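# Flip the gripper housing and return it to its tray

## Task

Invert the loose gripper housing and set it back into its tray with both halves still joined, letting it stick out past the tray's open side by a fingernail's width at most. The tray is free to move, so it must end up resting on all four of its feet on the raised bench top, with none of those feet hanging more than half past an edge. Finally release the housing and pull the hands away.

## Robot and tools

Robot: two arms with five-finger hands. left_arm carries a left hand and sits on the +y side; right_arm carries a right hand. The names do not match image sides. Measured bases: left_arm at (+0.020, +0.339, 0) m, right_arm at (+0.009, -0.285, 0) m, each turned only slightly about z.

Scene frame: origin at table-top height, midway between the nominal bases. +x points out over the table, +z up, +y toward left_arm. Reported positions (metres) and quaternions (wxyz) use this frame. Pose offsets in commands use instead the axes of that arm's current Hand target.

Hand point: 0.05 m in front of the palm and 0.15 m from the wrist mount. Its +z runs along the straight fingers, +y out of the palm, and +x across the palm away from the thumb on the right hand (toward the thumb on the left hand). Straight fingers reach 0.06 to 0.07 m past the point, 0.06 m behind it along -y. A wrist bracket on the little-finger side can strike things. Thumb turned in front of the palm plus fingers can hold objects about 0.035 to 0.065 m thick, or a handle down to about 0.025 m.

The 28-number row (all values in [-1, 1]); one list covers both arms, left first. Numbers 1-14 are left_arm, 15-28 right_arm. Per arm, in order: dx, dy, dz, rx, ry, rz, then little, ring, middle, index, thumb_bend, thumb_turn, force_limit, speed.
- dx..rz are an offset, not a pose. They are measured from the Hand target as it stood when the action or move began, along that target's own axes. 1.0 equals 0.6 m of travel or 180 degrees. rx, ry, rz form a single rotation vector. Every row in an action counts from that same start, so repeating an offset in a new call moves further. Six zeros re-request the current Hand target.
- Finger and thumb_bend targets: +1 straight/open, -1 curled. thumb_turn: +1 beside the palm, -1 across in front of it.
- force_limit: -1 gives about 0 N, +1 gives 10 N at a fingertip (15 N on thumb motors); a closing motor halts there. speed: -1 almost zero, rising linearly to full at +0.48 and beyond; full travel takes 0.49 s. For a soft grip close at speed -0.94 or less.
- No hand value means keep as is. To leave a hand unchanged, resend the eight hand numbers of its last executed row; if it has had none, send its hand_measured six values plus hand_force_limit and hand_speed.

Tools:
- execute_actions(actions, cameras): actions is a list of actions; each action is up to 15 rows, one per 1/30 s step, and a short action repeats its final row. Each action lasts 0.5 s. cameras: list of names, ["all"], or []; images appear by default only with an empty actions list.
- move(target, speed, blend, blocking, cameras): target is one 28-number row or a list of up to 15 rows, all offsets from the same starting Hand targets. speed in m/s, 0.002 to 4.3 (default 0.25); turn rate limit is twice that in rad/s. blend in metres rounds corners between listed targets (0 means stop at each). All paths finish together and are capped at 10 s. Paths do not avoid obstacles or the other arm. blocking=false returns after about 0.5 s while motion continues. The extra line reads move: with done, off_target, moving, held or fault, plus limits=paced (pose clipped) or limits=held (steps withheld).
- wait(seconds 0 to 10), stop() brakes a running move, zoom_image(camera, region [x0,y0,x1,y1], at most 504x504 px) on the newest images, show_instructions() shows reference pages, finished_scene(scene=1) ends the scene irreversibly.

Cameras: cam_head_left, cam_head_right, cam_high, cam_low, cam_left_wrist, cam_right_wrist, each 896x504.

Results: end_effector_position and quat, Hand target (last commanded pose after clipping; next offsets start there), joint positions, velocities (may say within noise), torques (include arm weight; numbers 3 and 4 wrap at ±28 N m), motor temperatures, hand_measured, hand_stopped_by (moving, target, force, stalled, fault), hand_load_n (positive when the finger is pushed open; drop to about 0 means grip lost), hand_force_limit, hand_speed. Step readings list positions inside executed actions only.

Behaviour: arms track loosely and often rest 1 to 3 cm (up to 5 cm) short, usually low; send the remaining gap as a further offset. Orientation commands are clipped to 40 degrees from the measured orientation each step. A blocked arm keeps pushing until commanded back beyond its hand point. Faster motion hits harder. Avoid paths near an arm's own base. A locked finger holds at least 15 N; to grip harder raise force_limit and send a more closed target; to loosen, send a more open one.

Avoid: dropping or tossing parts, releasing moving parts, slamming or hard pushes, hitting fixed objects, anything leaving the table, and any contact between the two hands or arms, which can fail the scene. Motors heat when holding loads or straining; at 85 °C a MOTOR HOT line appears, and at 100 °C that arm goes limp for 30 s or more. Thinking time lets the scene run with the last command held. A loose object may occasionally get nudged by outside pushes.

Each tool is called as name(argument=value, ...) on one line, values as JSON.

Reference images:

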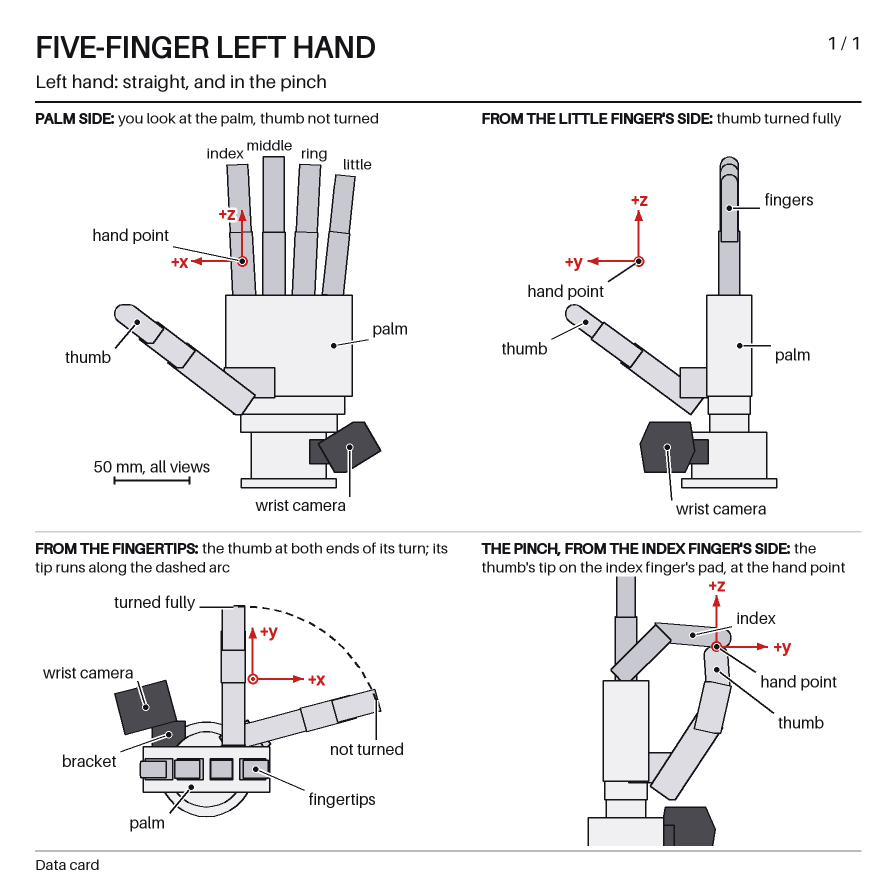

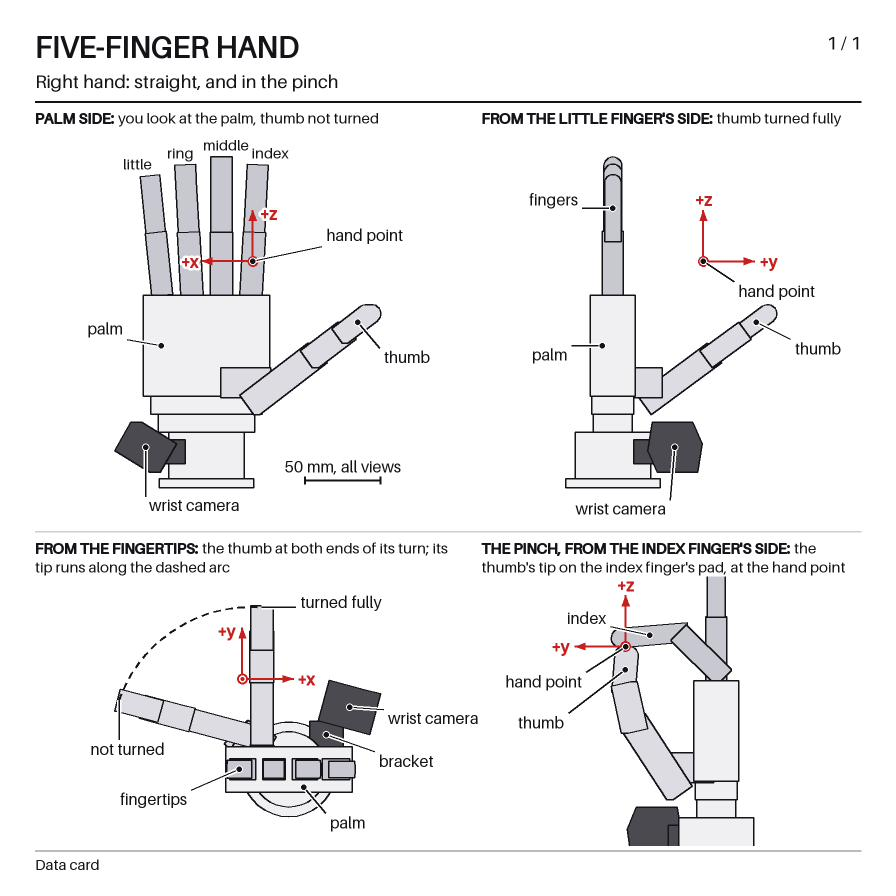

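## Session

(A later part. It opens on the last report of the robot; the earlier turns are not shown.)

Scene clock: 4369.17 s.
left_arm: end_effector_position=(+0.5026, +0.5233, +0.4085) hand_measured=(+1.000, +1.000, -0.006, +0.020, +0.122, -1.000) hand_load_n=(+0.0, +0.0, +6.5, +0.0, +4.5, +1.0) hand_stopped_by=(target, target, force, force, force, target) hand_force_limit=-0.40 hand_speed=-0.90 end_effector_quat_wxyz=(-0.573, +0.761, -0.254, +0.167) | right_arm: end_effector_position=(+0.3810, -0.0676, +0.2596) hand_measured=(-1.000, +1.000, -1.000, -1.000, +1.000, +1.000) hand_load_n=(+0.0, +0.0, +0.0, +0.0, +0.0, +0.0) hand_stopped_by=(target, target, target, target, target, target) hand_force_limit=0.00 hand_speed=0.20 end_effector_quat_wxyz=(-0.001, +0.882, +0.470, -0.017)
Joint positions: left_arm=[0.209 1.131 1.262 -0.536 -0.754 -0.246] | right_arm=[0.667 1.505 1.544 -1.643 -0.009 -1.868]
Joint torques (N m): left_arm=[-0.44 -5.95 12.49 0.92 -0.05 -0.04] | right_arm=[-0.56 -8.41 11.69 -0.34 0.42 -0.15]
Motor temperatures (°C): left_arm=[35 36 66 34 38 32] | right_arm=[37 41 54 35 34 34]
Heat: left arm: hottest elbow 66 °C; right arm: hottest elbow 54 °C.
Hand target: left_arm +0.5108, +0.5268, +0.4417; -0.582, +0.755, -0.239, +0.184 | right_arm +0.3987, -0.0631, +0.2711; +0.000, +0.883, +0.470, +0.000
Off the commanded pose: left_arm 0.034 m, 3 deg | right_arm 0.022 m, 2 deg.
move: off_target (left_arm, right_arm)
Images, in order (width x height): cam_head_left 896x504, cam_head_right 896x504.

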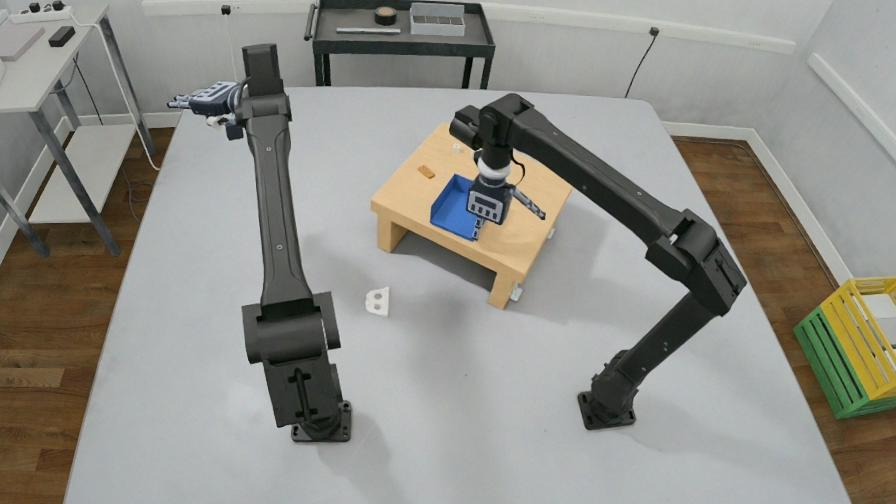

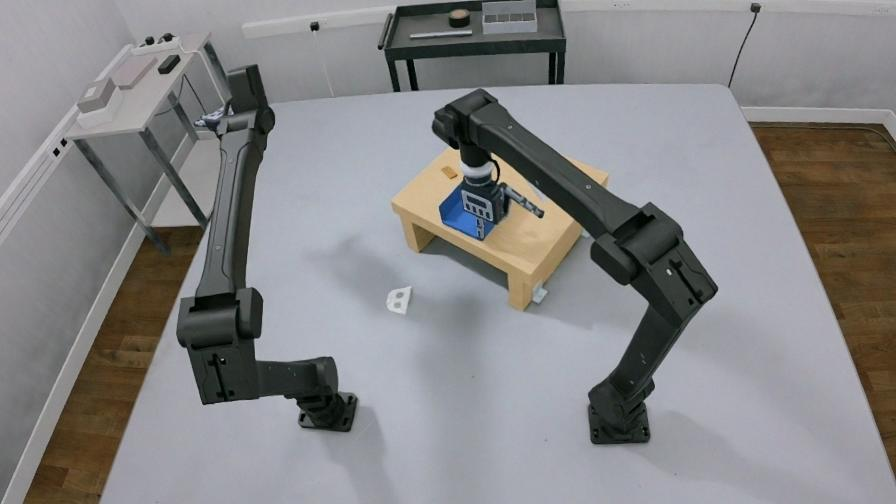

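move(target=[[0,0,0,0,0,0,1,1,-0.3,-0.3,-0.25,-1,-0.4,-0.9,0,-0.08,0,0,0,0,-1,1,-1,-1,1,1,0,0.2],[0,0,0,0,0,0,1,1,-0.3,-0.3,-0.25,-1,-0.4,-0.9,0,-0.08,-0.22,0,0,0,-1,1,-1,-1,1,1,0,0.2],[0,0,0,0,0,0,1,1,-0.3,-0.3,-0.25,-1,-0.4,-0.9,-0.35,-0.02,-0.22,0,0,0,-1,1,-1,-1,1,1,0,0.2]], speed=[0.1,0.2,0.3], blend=[0,0.03,0], cameras=["cam_head_left","cam_head_right","cam_high"])

zoom_image(camera="cam_head_right", region=[420, 165, 520, 255])

zoom_image(camera="cam_head_left", region=[410, 165, 510, 255])

Scene clock: 4382.00 s.
left_arm: end_effector_position=(+0.5026, +0.5233, +0.4085) hand_measured=(+1.000, +1.000, -0.006, +0.020, +0.122, -1.000) hand_load_n=(+0.0, +0.0, +6.5, +0.0, +4.0, +1.5) hand_stopped_by=(target, target, force, force, force, target) hand_force_limit=-0.40 hand_speed=-0.90 end_effector_quat_wxyz=(-0.573, +0.761, -0.254, +0.167) | right_arm: end_effector_position=(+0.2704, -0.2305, +0.4047) hand_measured=(-1.000, +1.000, -1.000, -1.000, +1.000, +1.000) hand_load_n=(+0.0, +0.0, +0.0, +0.0, +0.0, +0.0) hand_stopped_by=(target, target, target, target, target, target) hand_force_limit=0.00 hand_speed=0.20 end_effector_quat_wxyz=(+0.024, +0.871, +0.448, +0.198)
Joint positions: left_arm=[0.209 1.131 1.262 -0.536 -0.754 -0.246] | right_arm=[0.495 0.847 1.365 -1.692 0.061 -2.023]
Joint torques (N m): left_arm=[-0.56 -6.01 12.51 0.88 -0.06 -0.04] | right_arm=[0.5 -0.73 7.01 0.18 0.19 -0.19]
Motor temperatures (°C): left_arm=[35 36 66 34 38 32] | right_arm=[37 41 55 35 34 34]
Heat: left arm: hottest elbow 66 °C; right arm: hottest elbow 55 °C.
Hand target: left_arm +0.5108, +0.5268, +0.4417; -0.582, +0.755, -0.239, +0.184 | right_arm +0.2713, -0.2305, +0.4031; +0.000, +0.883, +0.470, +0.000
Off the commanded pose: left_arm 0.034 m, 3 deg | right_arm 0.002 m, 23 deg.
joint sent to its limit (right arm) — joint 4 (wrist pitch), lower limit. The joint targets are off in orientation, not in position.
move: off_target (left_arm, right_arm)
Images, in order (width x height): cam_head_left 896x504, cam_head_right 896x504, cam_high 896x504.

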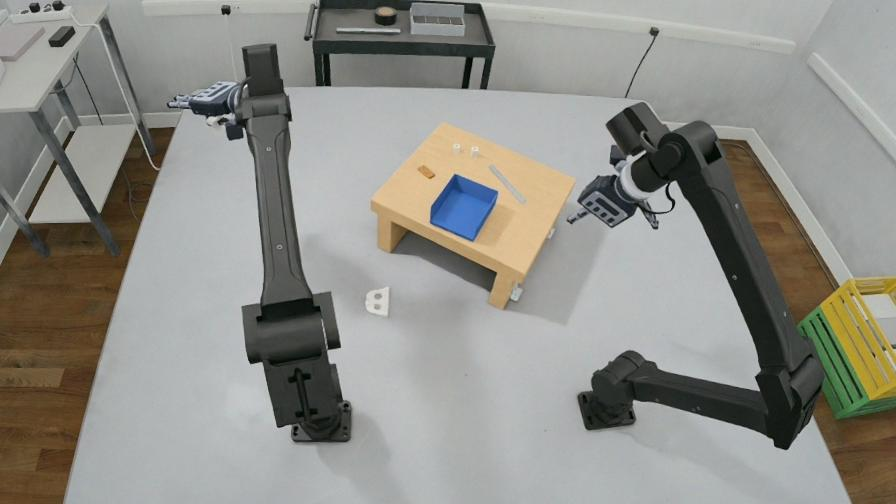

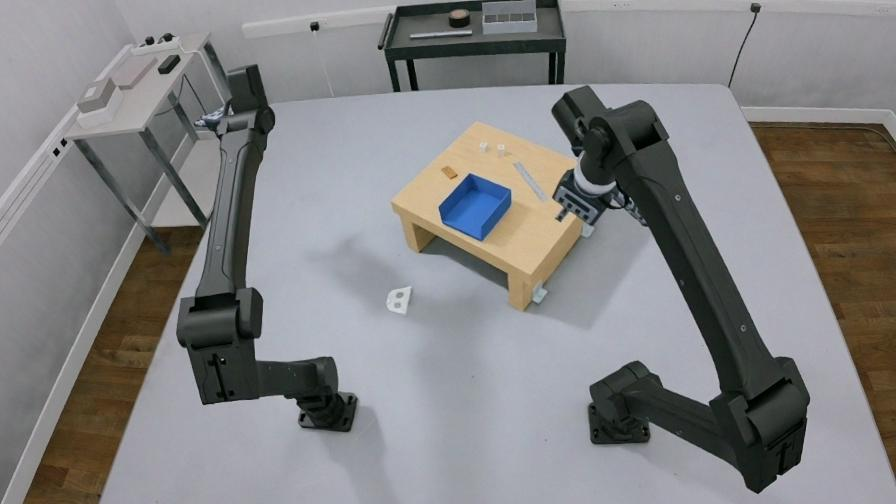

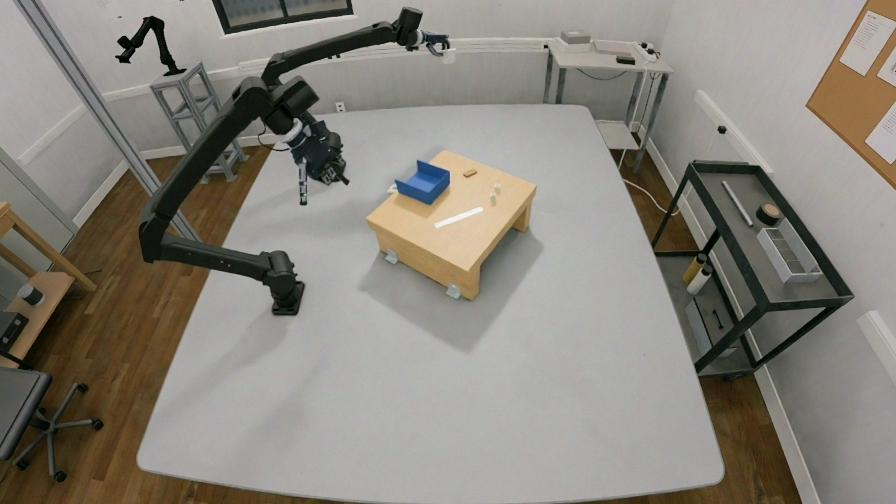

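Scaled by 5.040 from the camera's 896x504 image, which has a finer 1280x720 frame.

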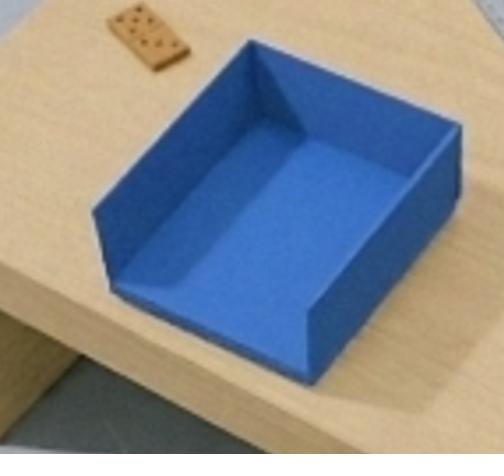

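Scaled by 5.040 from the camera's 896x504 image, which has a finer 1280x720 frame.

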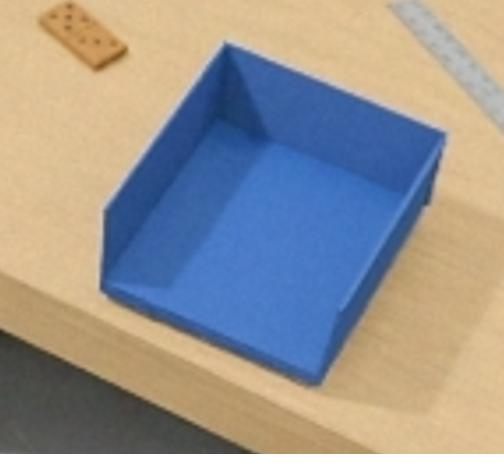

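zoom_image(camera="cam_high", region=[415, 30, 465, 70])

execute_actions(actions=[], cameras=["cam_low"])

zoom_image(camera="cam_low", region=[710, 85, 780, 155])

Scaled by 10.080 from the camera's 896x504 image, which has a finer 1280x720 frame.

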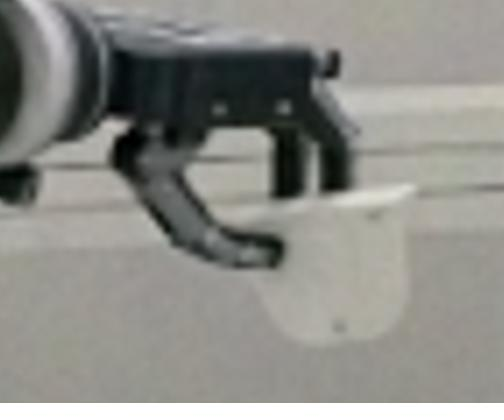

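Scene clock: 4426.30 s.
left_arm: end_effector_position=(+0.5026, +0.5233, +0.4085) hand_measured=(+1.000, +1.000, -0.006, +0.020, +0.122, -1.000) hand_load_n=(+0.0, +0.0, +6.5, +0.0, +4.5, +1.5) hand_stopped_by=(target, target, force, force, force, target) hand_force_limit=-0.40 hand_speed=-0.90 end_effector_quat_wxyz=(-0.573, +0.761, -0.254, +0.167) | right_arm: end_effector_position=(+0.2704, -0.2305, +0.4047) hand_measured=(-1.000, +1.000, -1.000, -1.000, +1.000, +1.000) hand_load_n=(+0.0, +0.0, +0.0, +0.0, +0.0, +0.0) hand_stopped_by=(target, target, target, target, target, target) hand_force_limit=0.00 hand_speed=0.20 end_effector_quat_wxyz=(+0.024, +0.871, +0.449, +0.198)
Joint positions: left_arm=[0.209 1.131 1.262 -0.536 -0.754 -0.246] | right_arm=[0.495 0.847 1.365 -1.692 0.061 -2.023]
Joint velocities: within noise
Joint torques (N m): left_arm=[-0.5 -5.95 12.48 0.94 -0.04 -0.05] | right_arm=[0.5 -0.73 7.01 0.17 0.19 -0.17]
Motor temperatures (°C): left_arm=[35 36 67 34 38 32] | right_arm=[37 40 54 35 34 34]
Heat: left arm: hottest elbow 67 °C; right arm: hottest elbow 54 °C.
Hand target: left_arm +0.5108, +0.5268, +0.4417; -0.582, +0.755, -0.239, +0.184 | right_arm +0.2713, -0.2305, +0.4031; +0.000, +0.883, +0.470, +0.000
Off the commanded pose: left_arm 0.034 m, 3 deg | right_arm 0.002 m, 23 deg.
Images, in order (width x height): cam_low 896x504.

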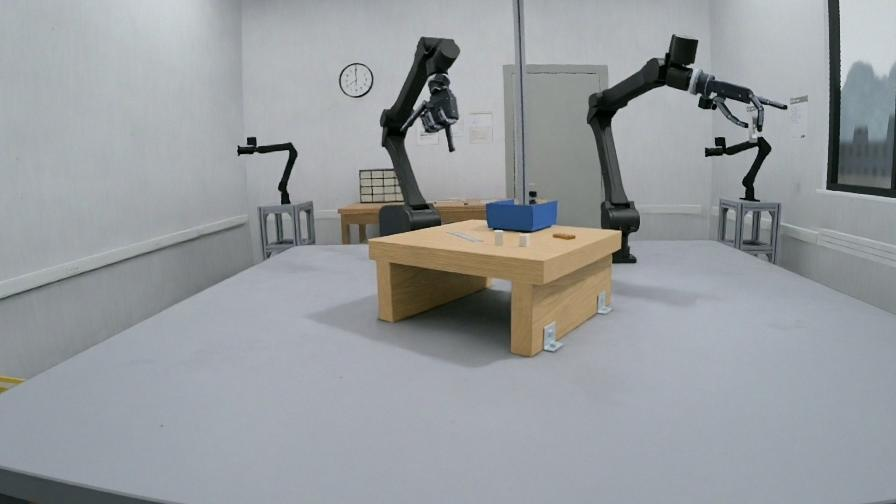

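Scaled by 7.200 from the camera's 896x504 image, which has a finer 1280x720 frame.

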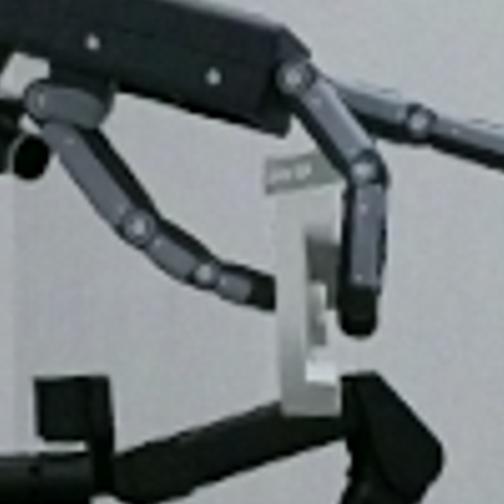

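move(target=[0.4193,0.3307,-0.7028,0.0347,0.4733,0.0906,1,1,-0.3,-0.3,-0.25,-1,-0.4,-0.9,0,0,0,0,0,0,-1,1,-1,-1,1,1,0,0.2], speed=0.2, cameras=["cam_head_left","cam_head_right","cam_high","cam_left_wrist","cam_low"])

Scene clock: 4534.13 s.
left_arm: end_effector_position=(+0.4498, +0.0108, +0.3423) hand_measured=(+1.000, +1.000, -0.006, +0.020, +0.122, -1.000) hand_load_n=(+0.0, +0.0, +6.5, +0.0, +4.5, +1.0) hand_stopped_by=(target, target, force, force, force, target) hand_force_limit=-0.40 hand_speed=-0.90 end_effector_quat_wxyz=(+0.314, -0.375, +0.661, -0.568) | right_arm: end_effector_position=(+0.2704, -0.2305, +0.4047) hand_measured=(-1.000, +1.000, -1.000, -1.000, +1.000, +1.000) hand_load_n=(+0.0, +0.0, +0.0, +0.0, +0.0, +0.0) hand_stopped_by=(target, target, target, target, target, target) hand_force_limit=0.00 hand_speed=0.20 end_effector_quat_wxyz=(+0.024, +0.871, +0.449, +0.198)
Joint positions: left_arm=[-0.577 1.084 0.943 -0.017 -0.065 -0.021] | right_arm=[0.495 0.847 1.365 -1.692 0.061 -2.024]
Joint torques (N m): left_arm=[-1.03 -6.24 9.22 2.13 0.11 0.11] | right_arm=[0.5 -0.73 7.01 0.18 0.19 -0.17]
Motor temperatures (°C): left_arm=[35 36 67 34 38 32] | right_arm=[37 39 52 35 34 34]
Heat: left arm: hottest elbow 67 °C; right arm: hottest elbow 52 °C.
Hand target: left_arm +0.4530, +0.0070, +0.3575; +0.322, -0.364, +0.654, -0.580 | right_arm +0.2713, -0.2305, +0.4031; +0.000, +0.883, +0.470, +0.000
Off the commanded pose: left_arm 0.016 m, 2 deg | right_arm 0.002 m, 23 deg.
joint sent to its limit (right arm) — joint 4 (wrist pitch), lower limit. The joint targets are off in orientation, not in position.
move: off_target (left_arm, right_arm)
camera_calibration:
cam_left_wrist: T_world_to_cam=[[-0.00310859, -0.338628, 0.940915, -0.311952], [-0.889323, -0.429319, -0.157446, 0.457487], [0.457268, -0.837267, -0.299815, 0.0199032], [0, 0, 0, 1]] pos_world=[0.396783, 0.107436, 0.371518]
Images, in order (width x height): cam_head_left 896x504, cam_head_right 896x504, cam_high 896x504, cam_low 896x504, cam_left_wrist 896x504.

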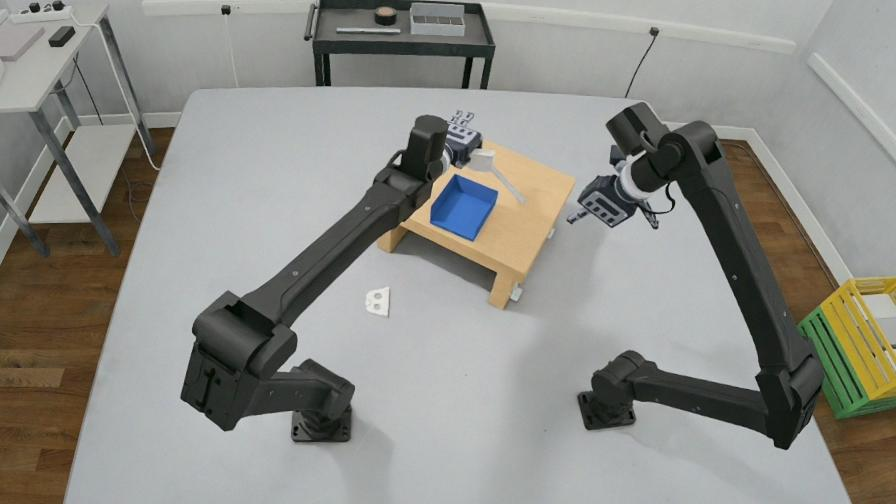

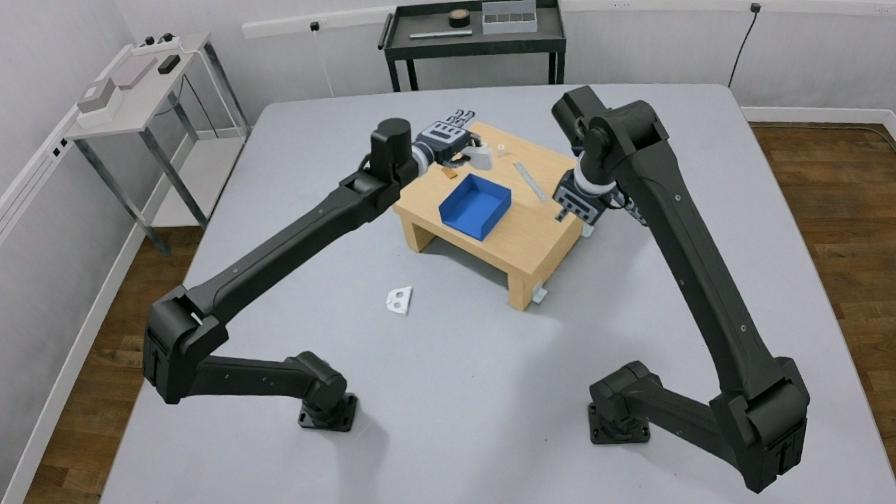

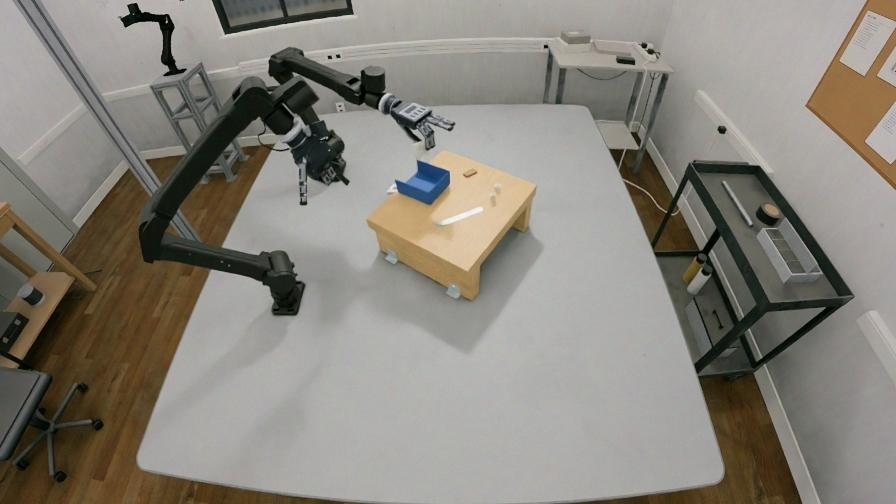

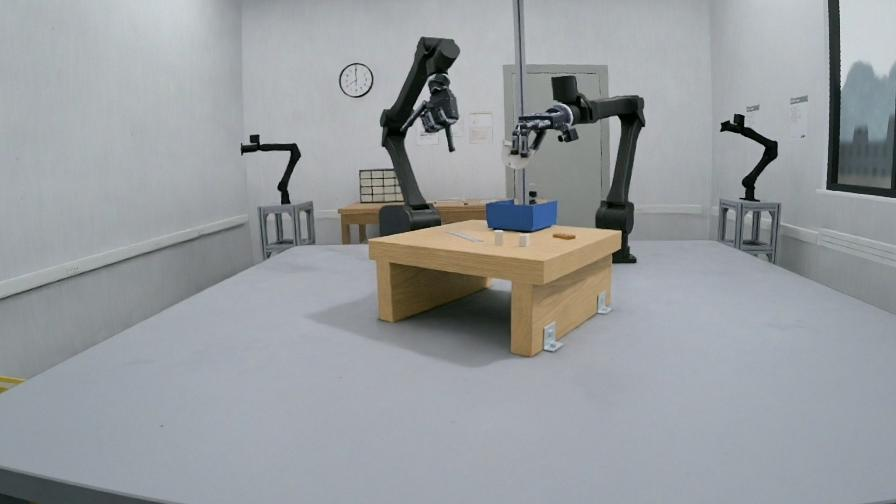

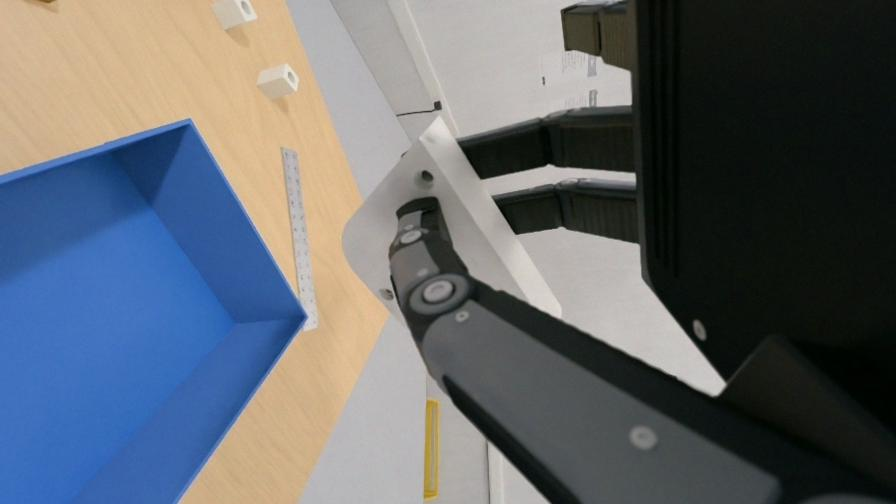

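move(target=[0,0.1993,0.0245,0,0,0,1,1,-0.3,-0.3,-0.25,-1,-0.4,-0.9,0,0,0,0,0,0,-1,1,-1,-1,1,1,0,0.2], speed=0.08, cameras=["cam_head_left","cam_head_right","cam_high","cam_left_wrist"])

zoom_image(camera="cam_head_left", region=[410, 145, 530, 255])

zoom_image(camera="cam_head_right", region=[410, 145, 530, 255])

zoom_image(camera="cam_high", region=[360, 110, 480, 220])

Scene clock: 4573.57 s.
left_arm: end_effector_position=(+0.4530, +0.0086, +0.2370) hand_measured=(+1.000, +1.000, -0.006, +0.020, +0.122, -1.000) hand_load_n=(+0.0, +0.0, +6.5, +0.0, +4.0, +1.0) hand_stopped_by=(target, target, force, force, force, target) hand_force_limit=-0.40 hand_speed=-0.90 end_effector_quat_wxyz=(+0.318, -0.371, +0.654, -0.577) | right_arm: end_effector_position=(+0.2704, -0.2305, +0.4047) hand_measured=(-1.000, +1.000, -1.000, -1.000, +1.000, +1.000) hand_load_n=(+0.0, +0.0, +0.0, +0.0, +0.0, +0.0) hand_stopped_by=(target, target, target, target, target, target) hand_force_limit=0.00 hand_speed=0.20 end_effector_quat_wxyz=(+0.024, +0.871, +0.449, +0.198)
Joint positions: left_arm=[-0.577 1.193 0.715 0.345 -0.065 -0.02] | right_arm=[0.495 0.847 1.365 -1.692 0.061 -2.024]
Joint torques (N m): left_arm=[-1.08 -6.48 7.05 2.14 0.11 0.11] | right_arm=[0.56 -0.73 7.01 0.18 0.19 -0.17]
Motor temperatures (°C): left_arm=[35 36 66 34 38 32] | right_arm=[37 39 52 35 34 34]
Heat: left arm: hottest elbow 66 °C; right arm: hottest elbow 52 °C.
Hand target: left_arm +0.4531, +0.0068, +0.2370; +0.322, -0.365, +0.654, -0.580 | right_arm +0.2713, -0.2305, +0.4031; +0.000, +0.883, +0.470, +0.000
Off the commanded pose: left_arm 0.002 m, 1 deg | right_arm 0.002 m, 23 deg.
joint sent to its limit (right arm) — joint 4 (wrist pitch), lower limit. The joint targets are off in orientation, not in position.
move: off_target (right_arm)
camera_calibration:
cam_left_wrist: T_world_to_cam=[[-0.0221857, -0.325658, 0.945227, -0.206128], [-0.886071, -0.431468, -0.169451, 0.444273], [0.463019, -0.841298, -0.278984, -0.022519], [0, 0, 0, 1]] pos_world=[0.399511, 0.105618, 0.263837]
Images, in order (width x height): cam_head_left 896x504, cam_head_right 896x504, cam_high 896x504, cam_left_wrist 896x504.

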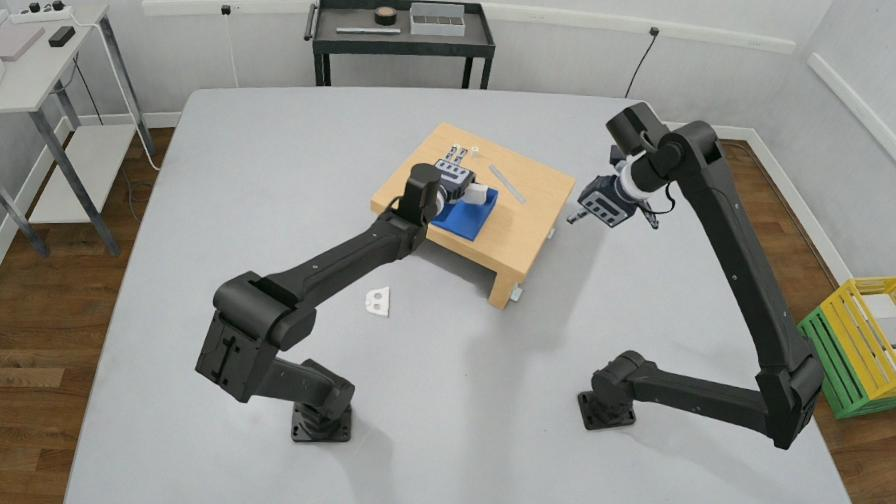

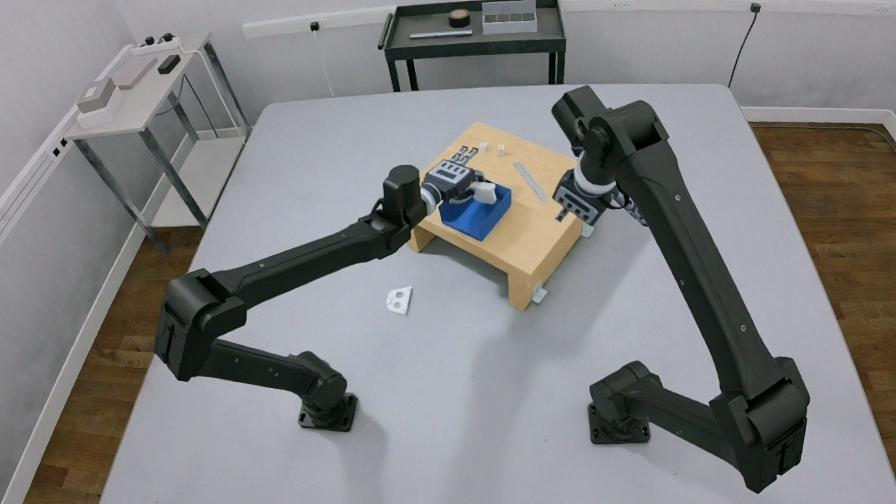

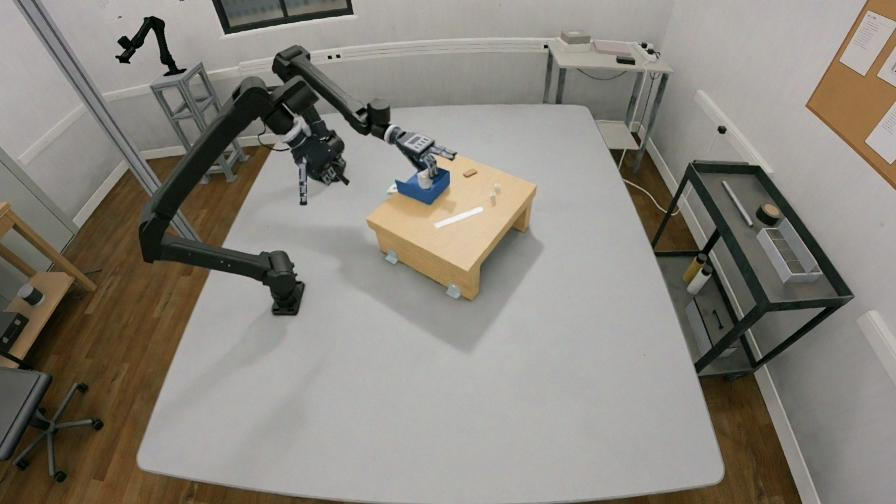

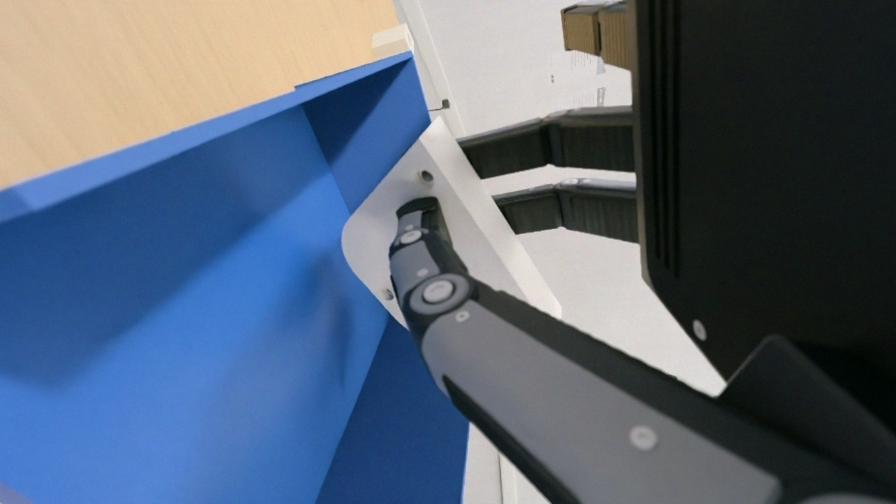

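Scaled by 4.200 from the camera's 896x504 image, which has a finer 1280x720 frame.

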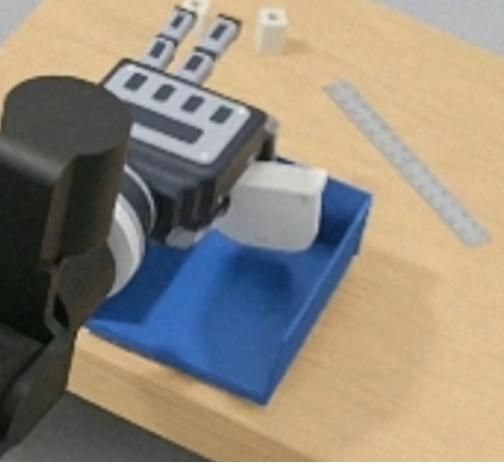

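Scaled by 4.200 from the camera's 896x504 image, which has a finer 1280x720 frame.

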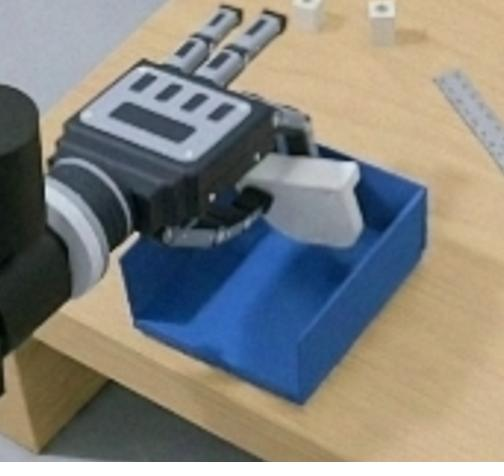

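Scaled by 4.200 from the camera's 896x504 image, which has a finer 1280x720 frame.

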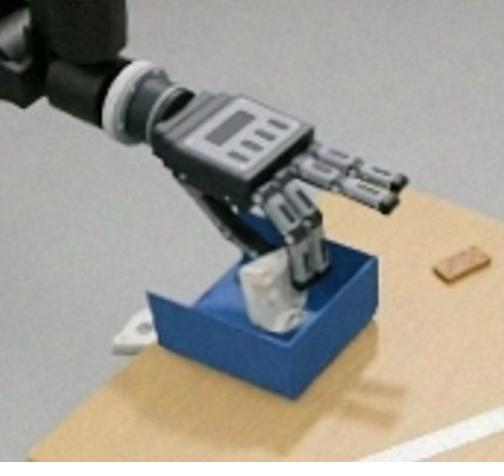

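move(target=[0,0.0215,0.0026,0,0,0,1,1,-0.3,-0.3,-0.25,-1,-0.4,-0.9,0,0,0,0,0,0,-1,1,-1,-1,1,1,0,0.2], speed=0.04, cameras=["cam_head_left","cam_head_right","cam_high","cam_low"])

zoom_image(camera="cam_head_left", region=[440, 165, 520, 235])

zoom_image(camera="cam_head_right", region=[430, 165, 520, 245])

zoom_image(camera="cam_high", region=[390, 140, 460, 210])

Scene clock: 4617.83 s.
left_arm: end_effector_position=(+0.4533, +0.0084, +0.2263) hand_measured=(+1.000, +1.000, -0.006, +0.020, +0.122, -1.000) hand_load_n=(-0.5, -0.5, +6.5, +0.0, +4.5, +1.0) hand_stopped_by=(target, target, force, force, force, target) hand_force_limit=-0.40 hand_speed=-0.90 end_effector_quat_wxyz=(+0.319, -0.371, +0.653, -0.578) | right_arm: end_effector_position=(+0.2704, -0.2305, +0.4047) hand_measured=(-1.000, +1.000, -1.000, -1.000, +1.000, +1.000) hand_load_n=(+0.0, +0.0, +0.0, +0.0, -0.5, +0.0) hand_stopped_by=(target, target, target, target, target, target) hand_force_limit=0.00 hand_speed=0.20 end_effector_quat_wxyz=(+0.024, +0.871, +0.449, +0.198)
Joint positions: left_arm=[-0.577 1.212 0.695 0.389 -0.065 -0.02] | right_arm=[0.495 0.847 1.365 -1.692 0.061 -2.024]
Joint torques (N m): left_arm=[-1.08 -6.36 6.83 2.13 0.11 0.1] | right_arm=[0.5 -0.73 7.01 0.18 0.19 -0.17]
Motor temperatures (°C): left_arm=[35 37 63 34 38 32] | right_arm=[37 39 52 35 34 34]
Heat: left arm: hottest elbow 63 °C; right arm: hottest elbow 52 °C.
Hand target: left_arm +0.4531, +0.0068, +0.2241; +0.322, -0.365, +0.654, -0.580 | right_arm +0.2713, -0.2305, +0.4031; +0.000, +0.883, +0.470, +0.000
Off the commanded pose: left_arm 0.003 m, 1 deg | right_arm 0.002 m, 23 deg.
joint sent to its limit (right arm) — joint 4 (wrist pitch), lower limit. The joint targets are off in orientation, not in position.
move: off_target (right_arm)
Images, in order (width x height): cam_head_left 896x504, cam_head_right 896x504, cam_high 896x504, cam_low 896x504.

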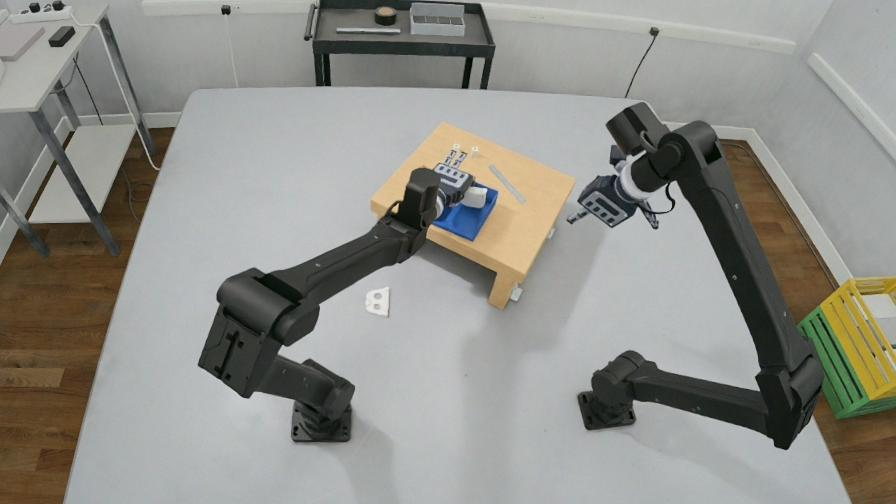

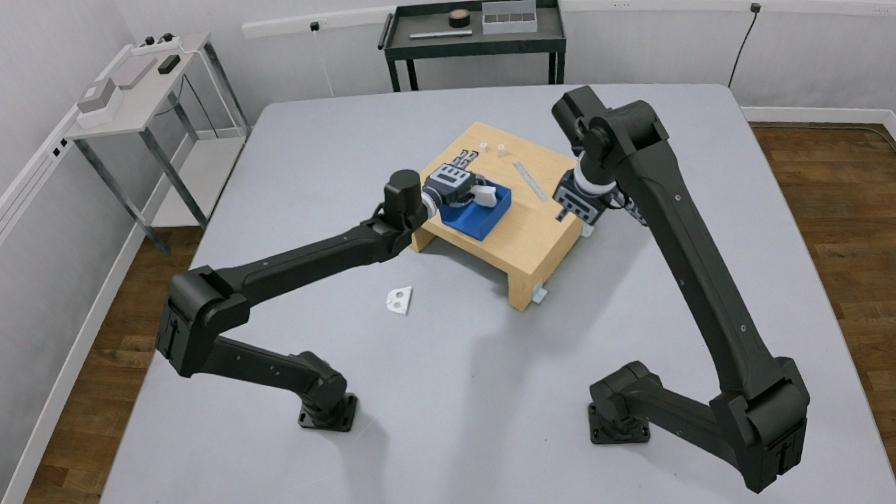

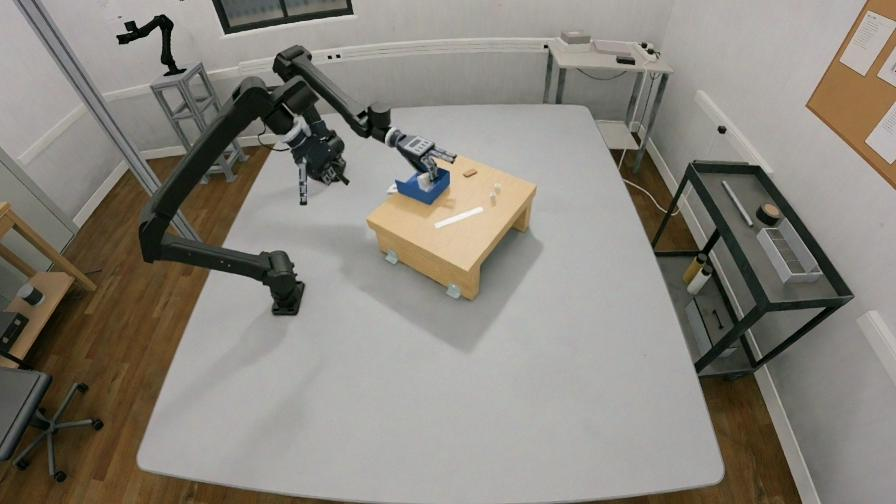

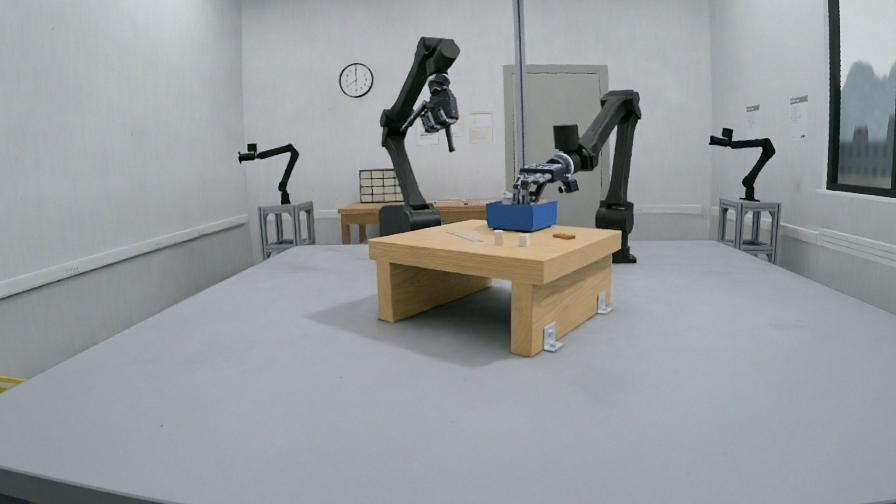

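Scaled by 6.300 from the camera's 896x504 image, which has a finer 1280x720 frame.

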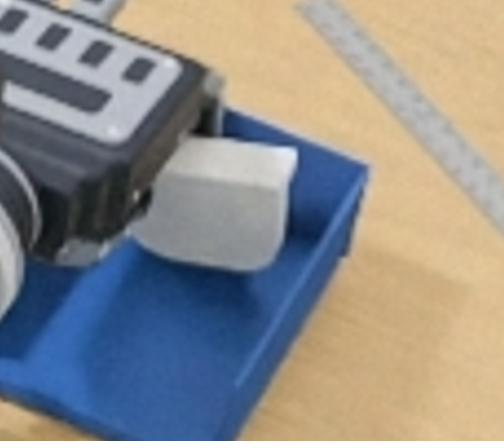

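Scaled by 5.600 from the camera's 896x504 image, which has a finer 1280x720 frame.

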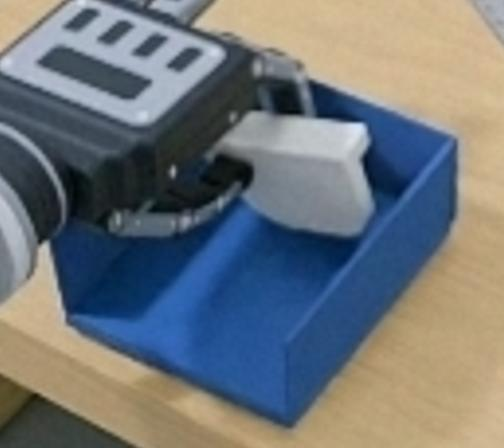

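Scaled by 7.200 from the camera's 896x504 image, which has a finer 1280x720 frame.

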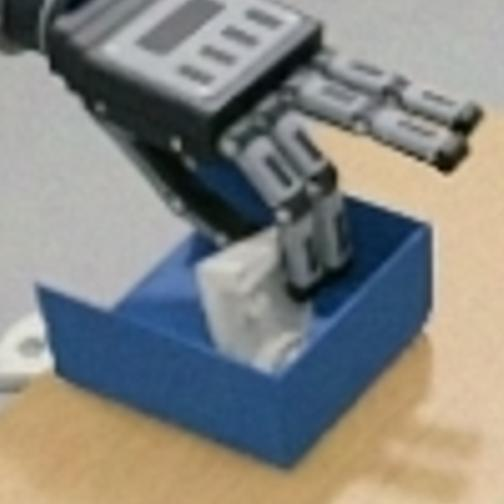

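move(target=[0,0.0149,0.0018,0,0,0,1,1,-0.3,-0.3,-0.25,-1,-0.4,-0.9,0,0,0,0,0,0,-1,1,-1,-1,1,1,0,0.2], speed=0.03, cameras=["cam_head_left","cam_head_right"])

zoom_image(camera="cam_head_left", region=[440, 165, 520, 235])

zoom_image(camera="cam_head_right", region=[430, 165, 520, 245])

Scene clock: 4626.50 s.
left_arm: end_effector_position=(+0.4540, +0.0079, +0.2223) hand_measured=(+1.000, +1.000, -0.006, +0.020, +0.122, -1.000) hand_load_n=(+0.0, -0.5, +6.5, +0.0, +4.0, +1.0) hand_stopped_by=(target, target, force, force, force, target) hand_force_limit=-0.40 hand_speed=-0.90 end_effector_quat_wxyz=(+0.321, -0.369, +0.650, -0.581) | right_arm: end_effector_position=(+0.2704, -0.2305, +0.4047) hand_measured=(-1.000, +1.000, -1.000, -1.000, +1.000, +1.000) hand_load_n=(+0.0, +0.0, +0.0, +0.0, +0.0, +0.0) hand_stopped_by=(target, target, target, target, target, target) hand_force_limit=0.00 hand_speed=0.20 end_effector_quat_wxyz=(+0.024, +0.871, +0.449, +0.198)
Joint positions: left_arm=[-0.577 1.223 0.684 0.421 -0.065 -0.02] | right_arm=[0.495 0.847 1.365 -1.692 0.061 -2.024]
Joint torques (N m): left_arm=[-1.03 -6.12 6.48 2.09 0.11 0.1] | right_arm=[0.5 -0.73 7.01 0.18 0.19 -0.17]
Motor temperatures (°C): left_arm=[35 37 62 34 38 32] | right_arm=[37 39 52 35 34 34]
Heat: left arm: hottest elbow 62 °C; right arm: hottest elbow 52 °C.
Hand target: left_arm +0.4531, +0.0068, +0.2151; +0.322, -0.365, +0.654, -0.580 | right_arm +0.2713, -0.2305, +0.4031; +0.000, +0.883, +0.470, +0.000
Off the commanded pose: left_arm 0.007 m, 1 deg | right_arm 0.002 m, 23 deg.
joint sent to its limit (right arm) — joint 4 (wrist pitch), lower limit. The joint targets are off in orientation, not in position.
move: off_target (right_arm)
Images, in order (width x height): cam_head_left 896x504, cam_head_right 896x504.

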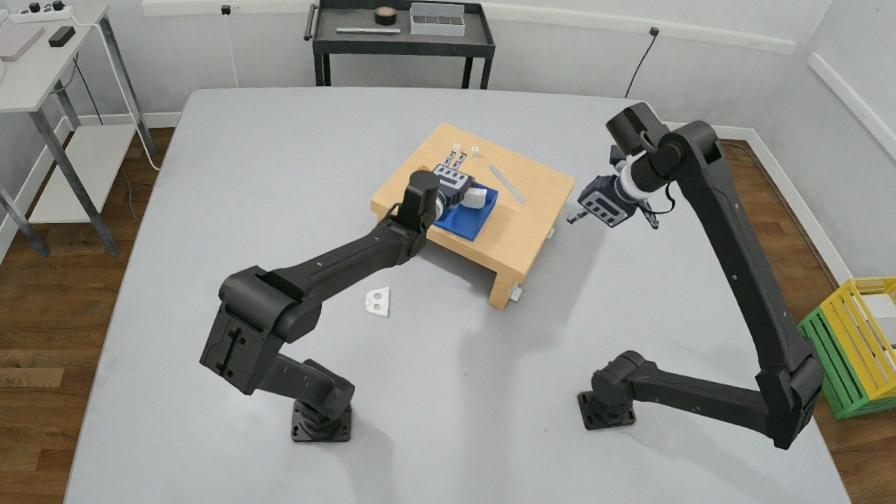

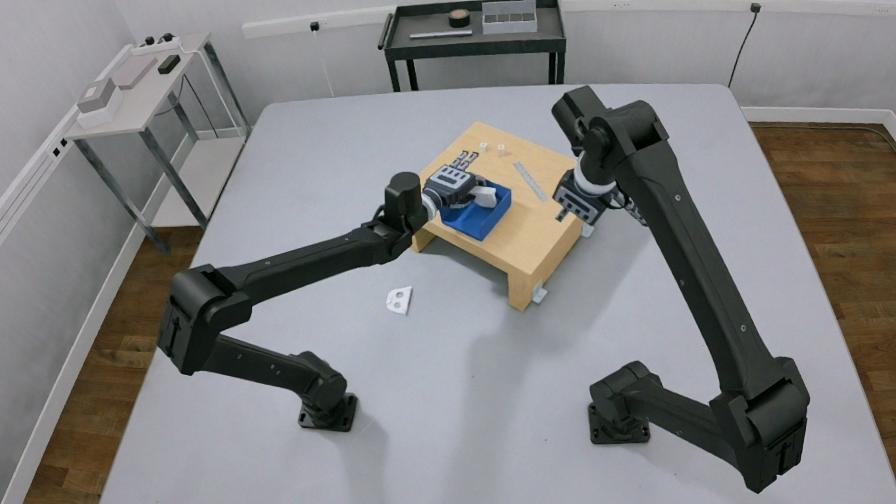

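Scaled by 6.300 from the camera's 896x504 image, which has a finer 1280x720 frame.

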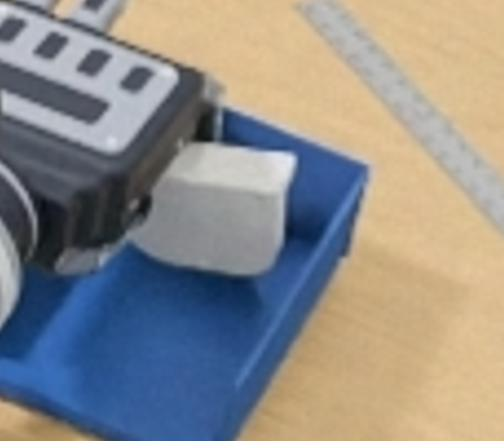

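Scaled by 5.600 from the camera's 896x504 image, which has a finer 1280x720 frame.

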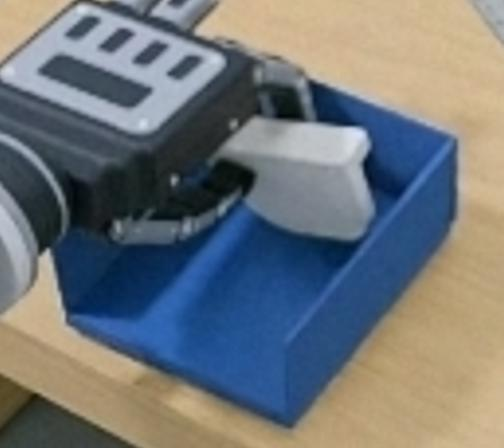

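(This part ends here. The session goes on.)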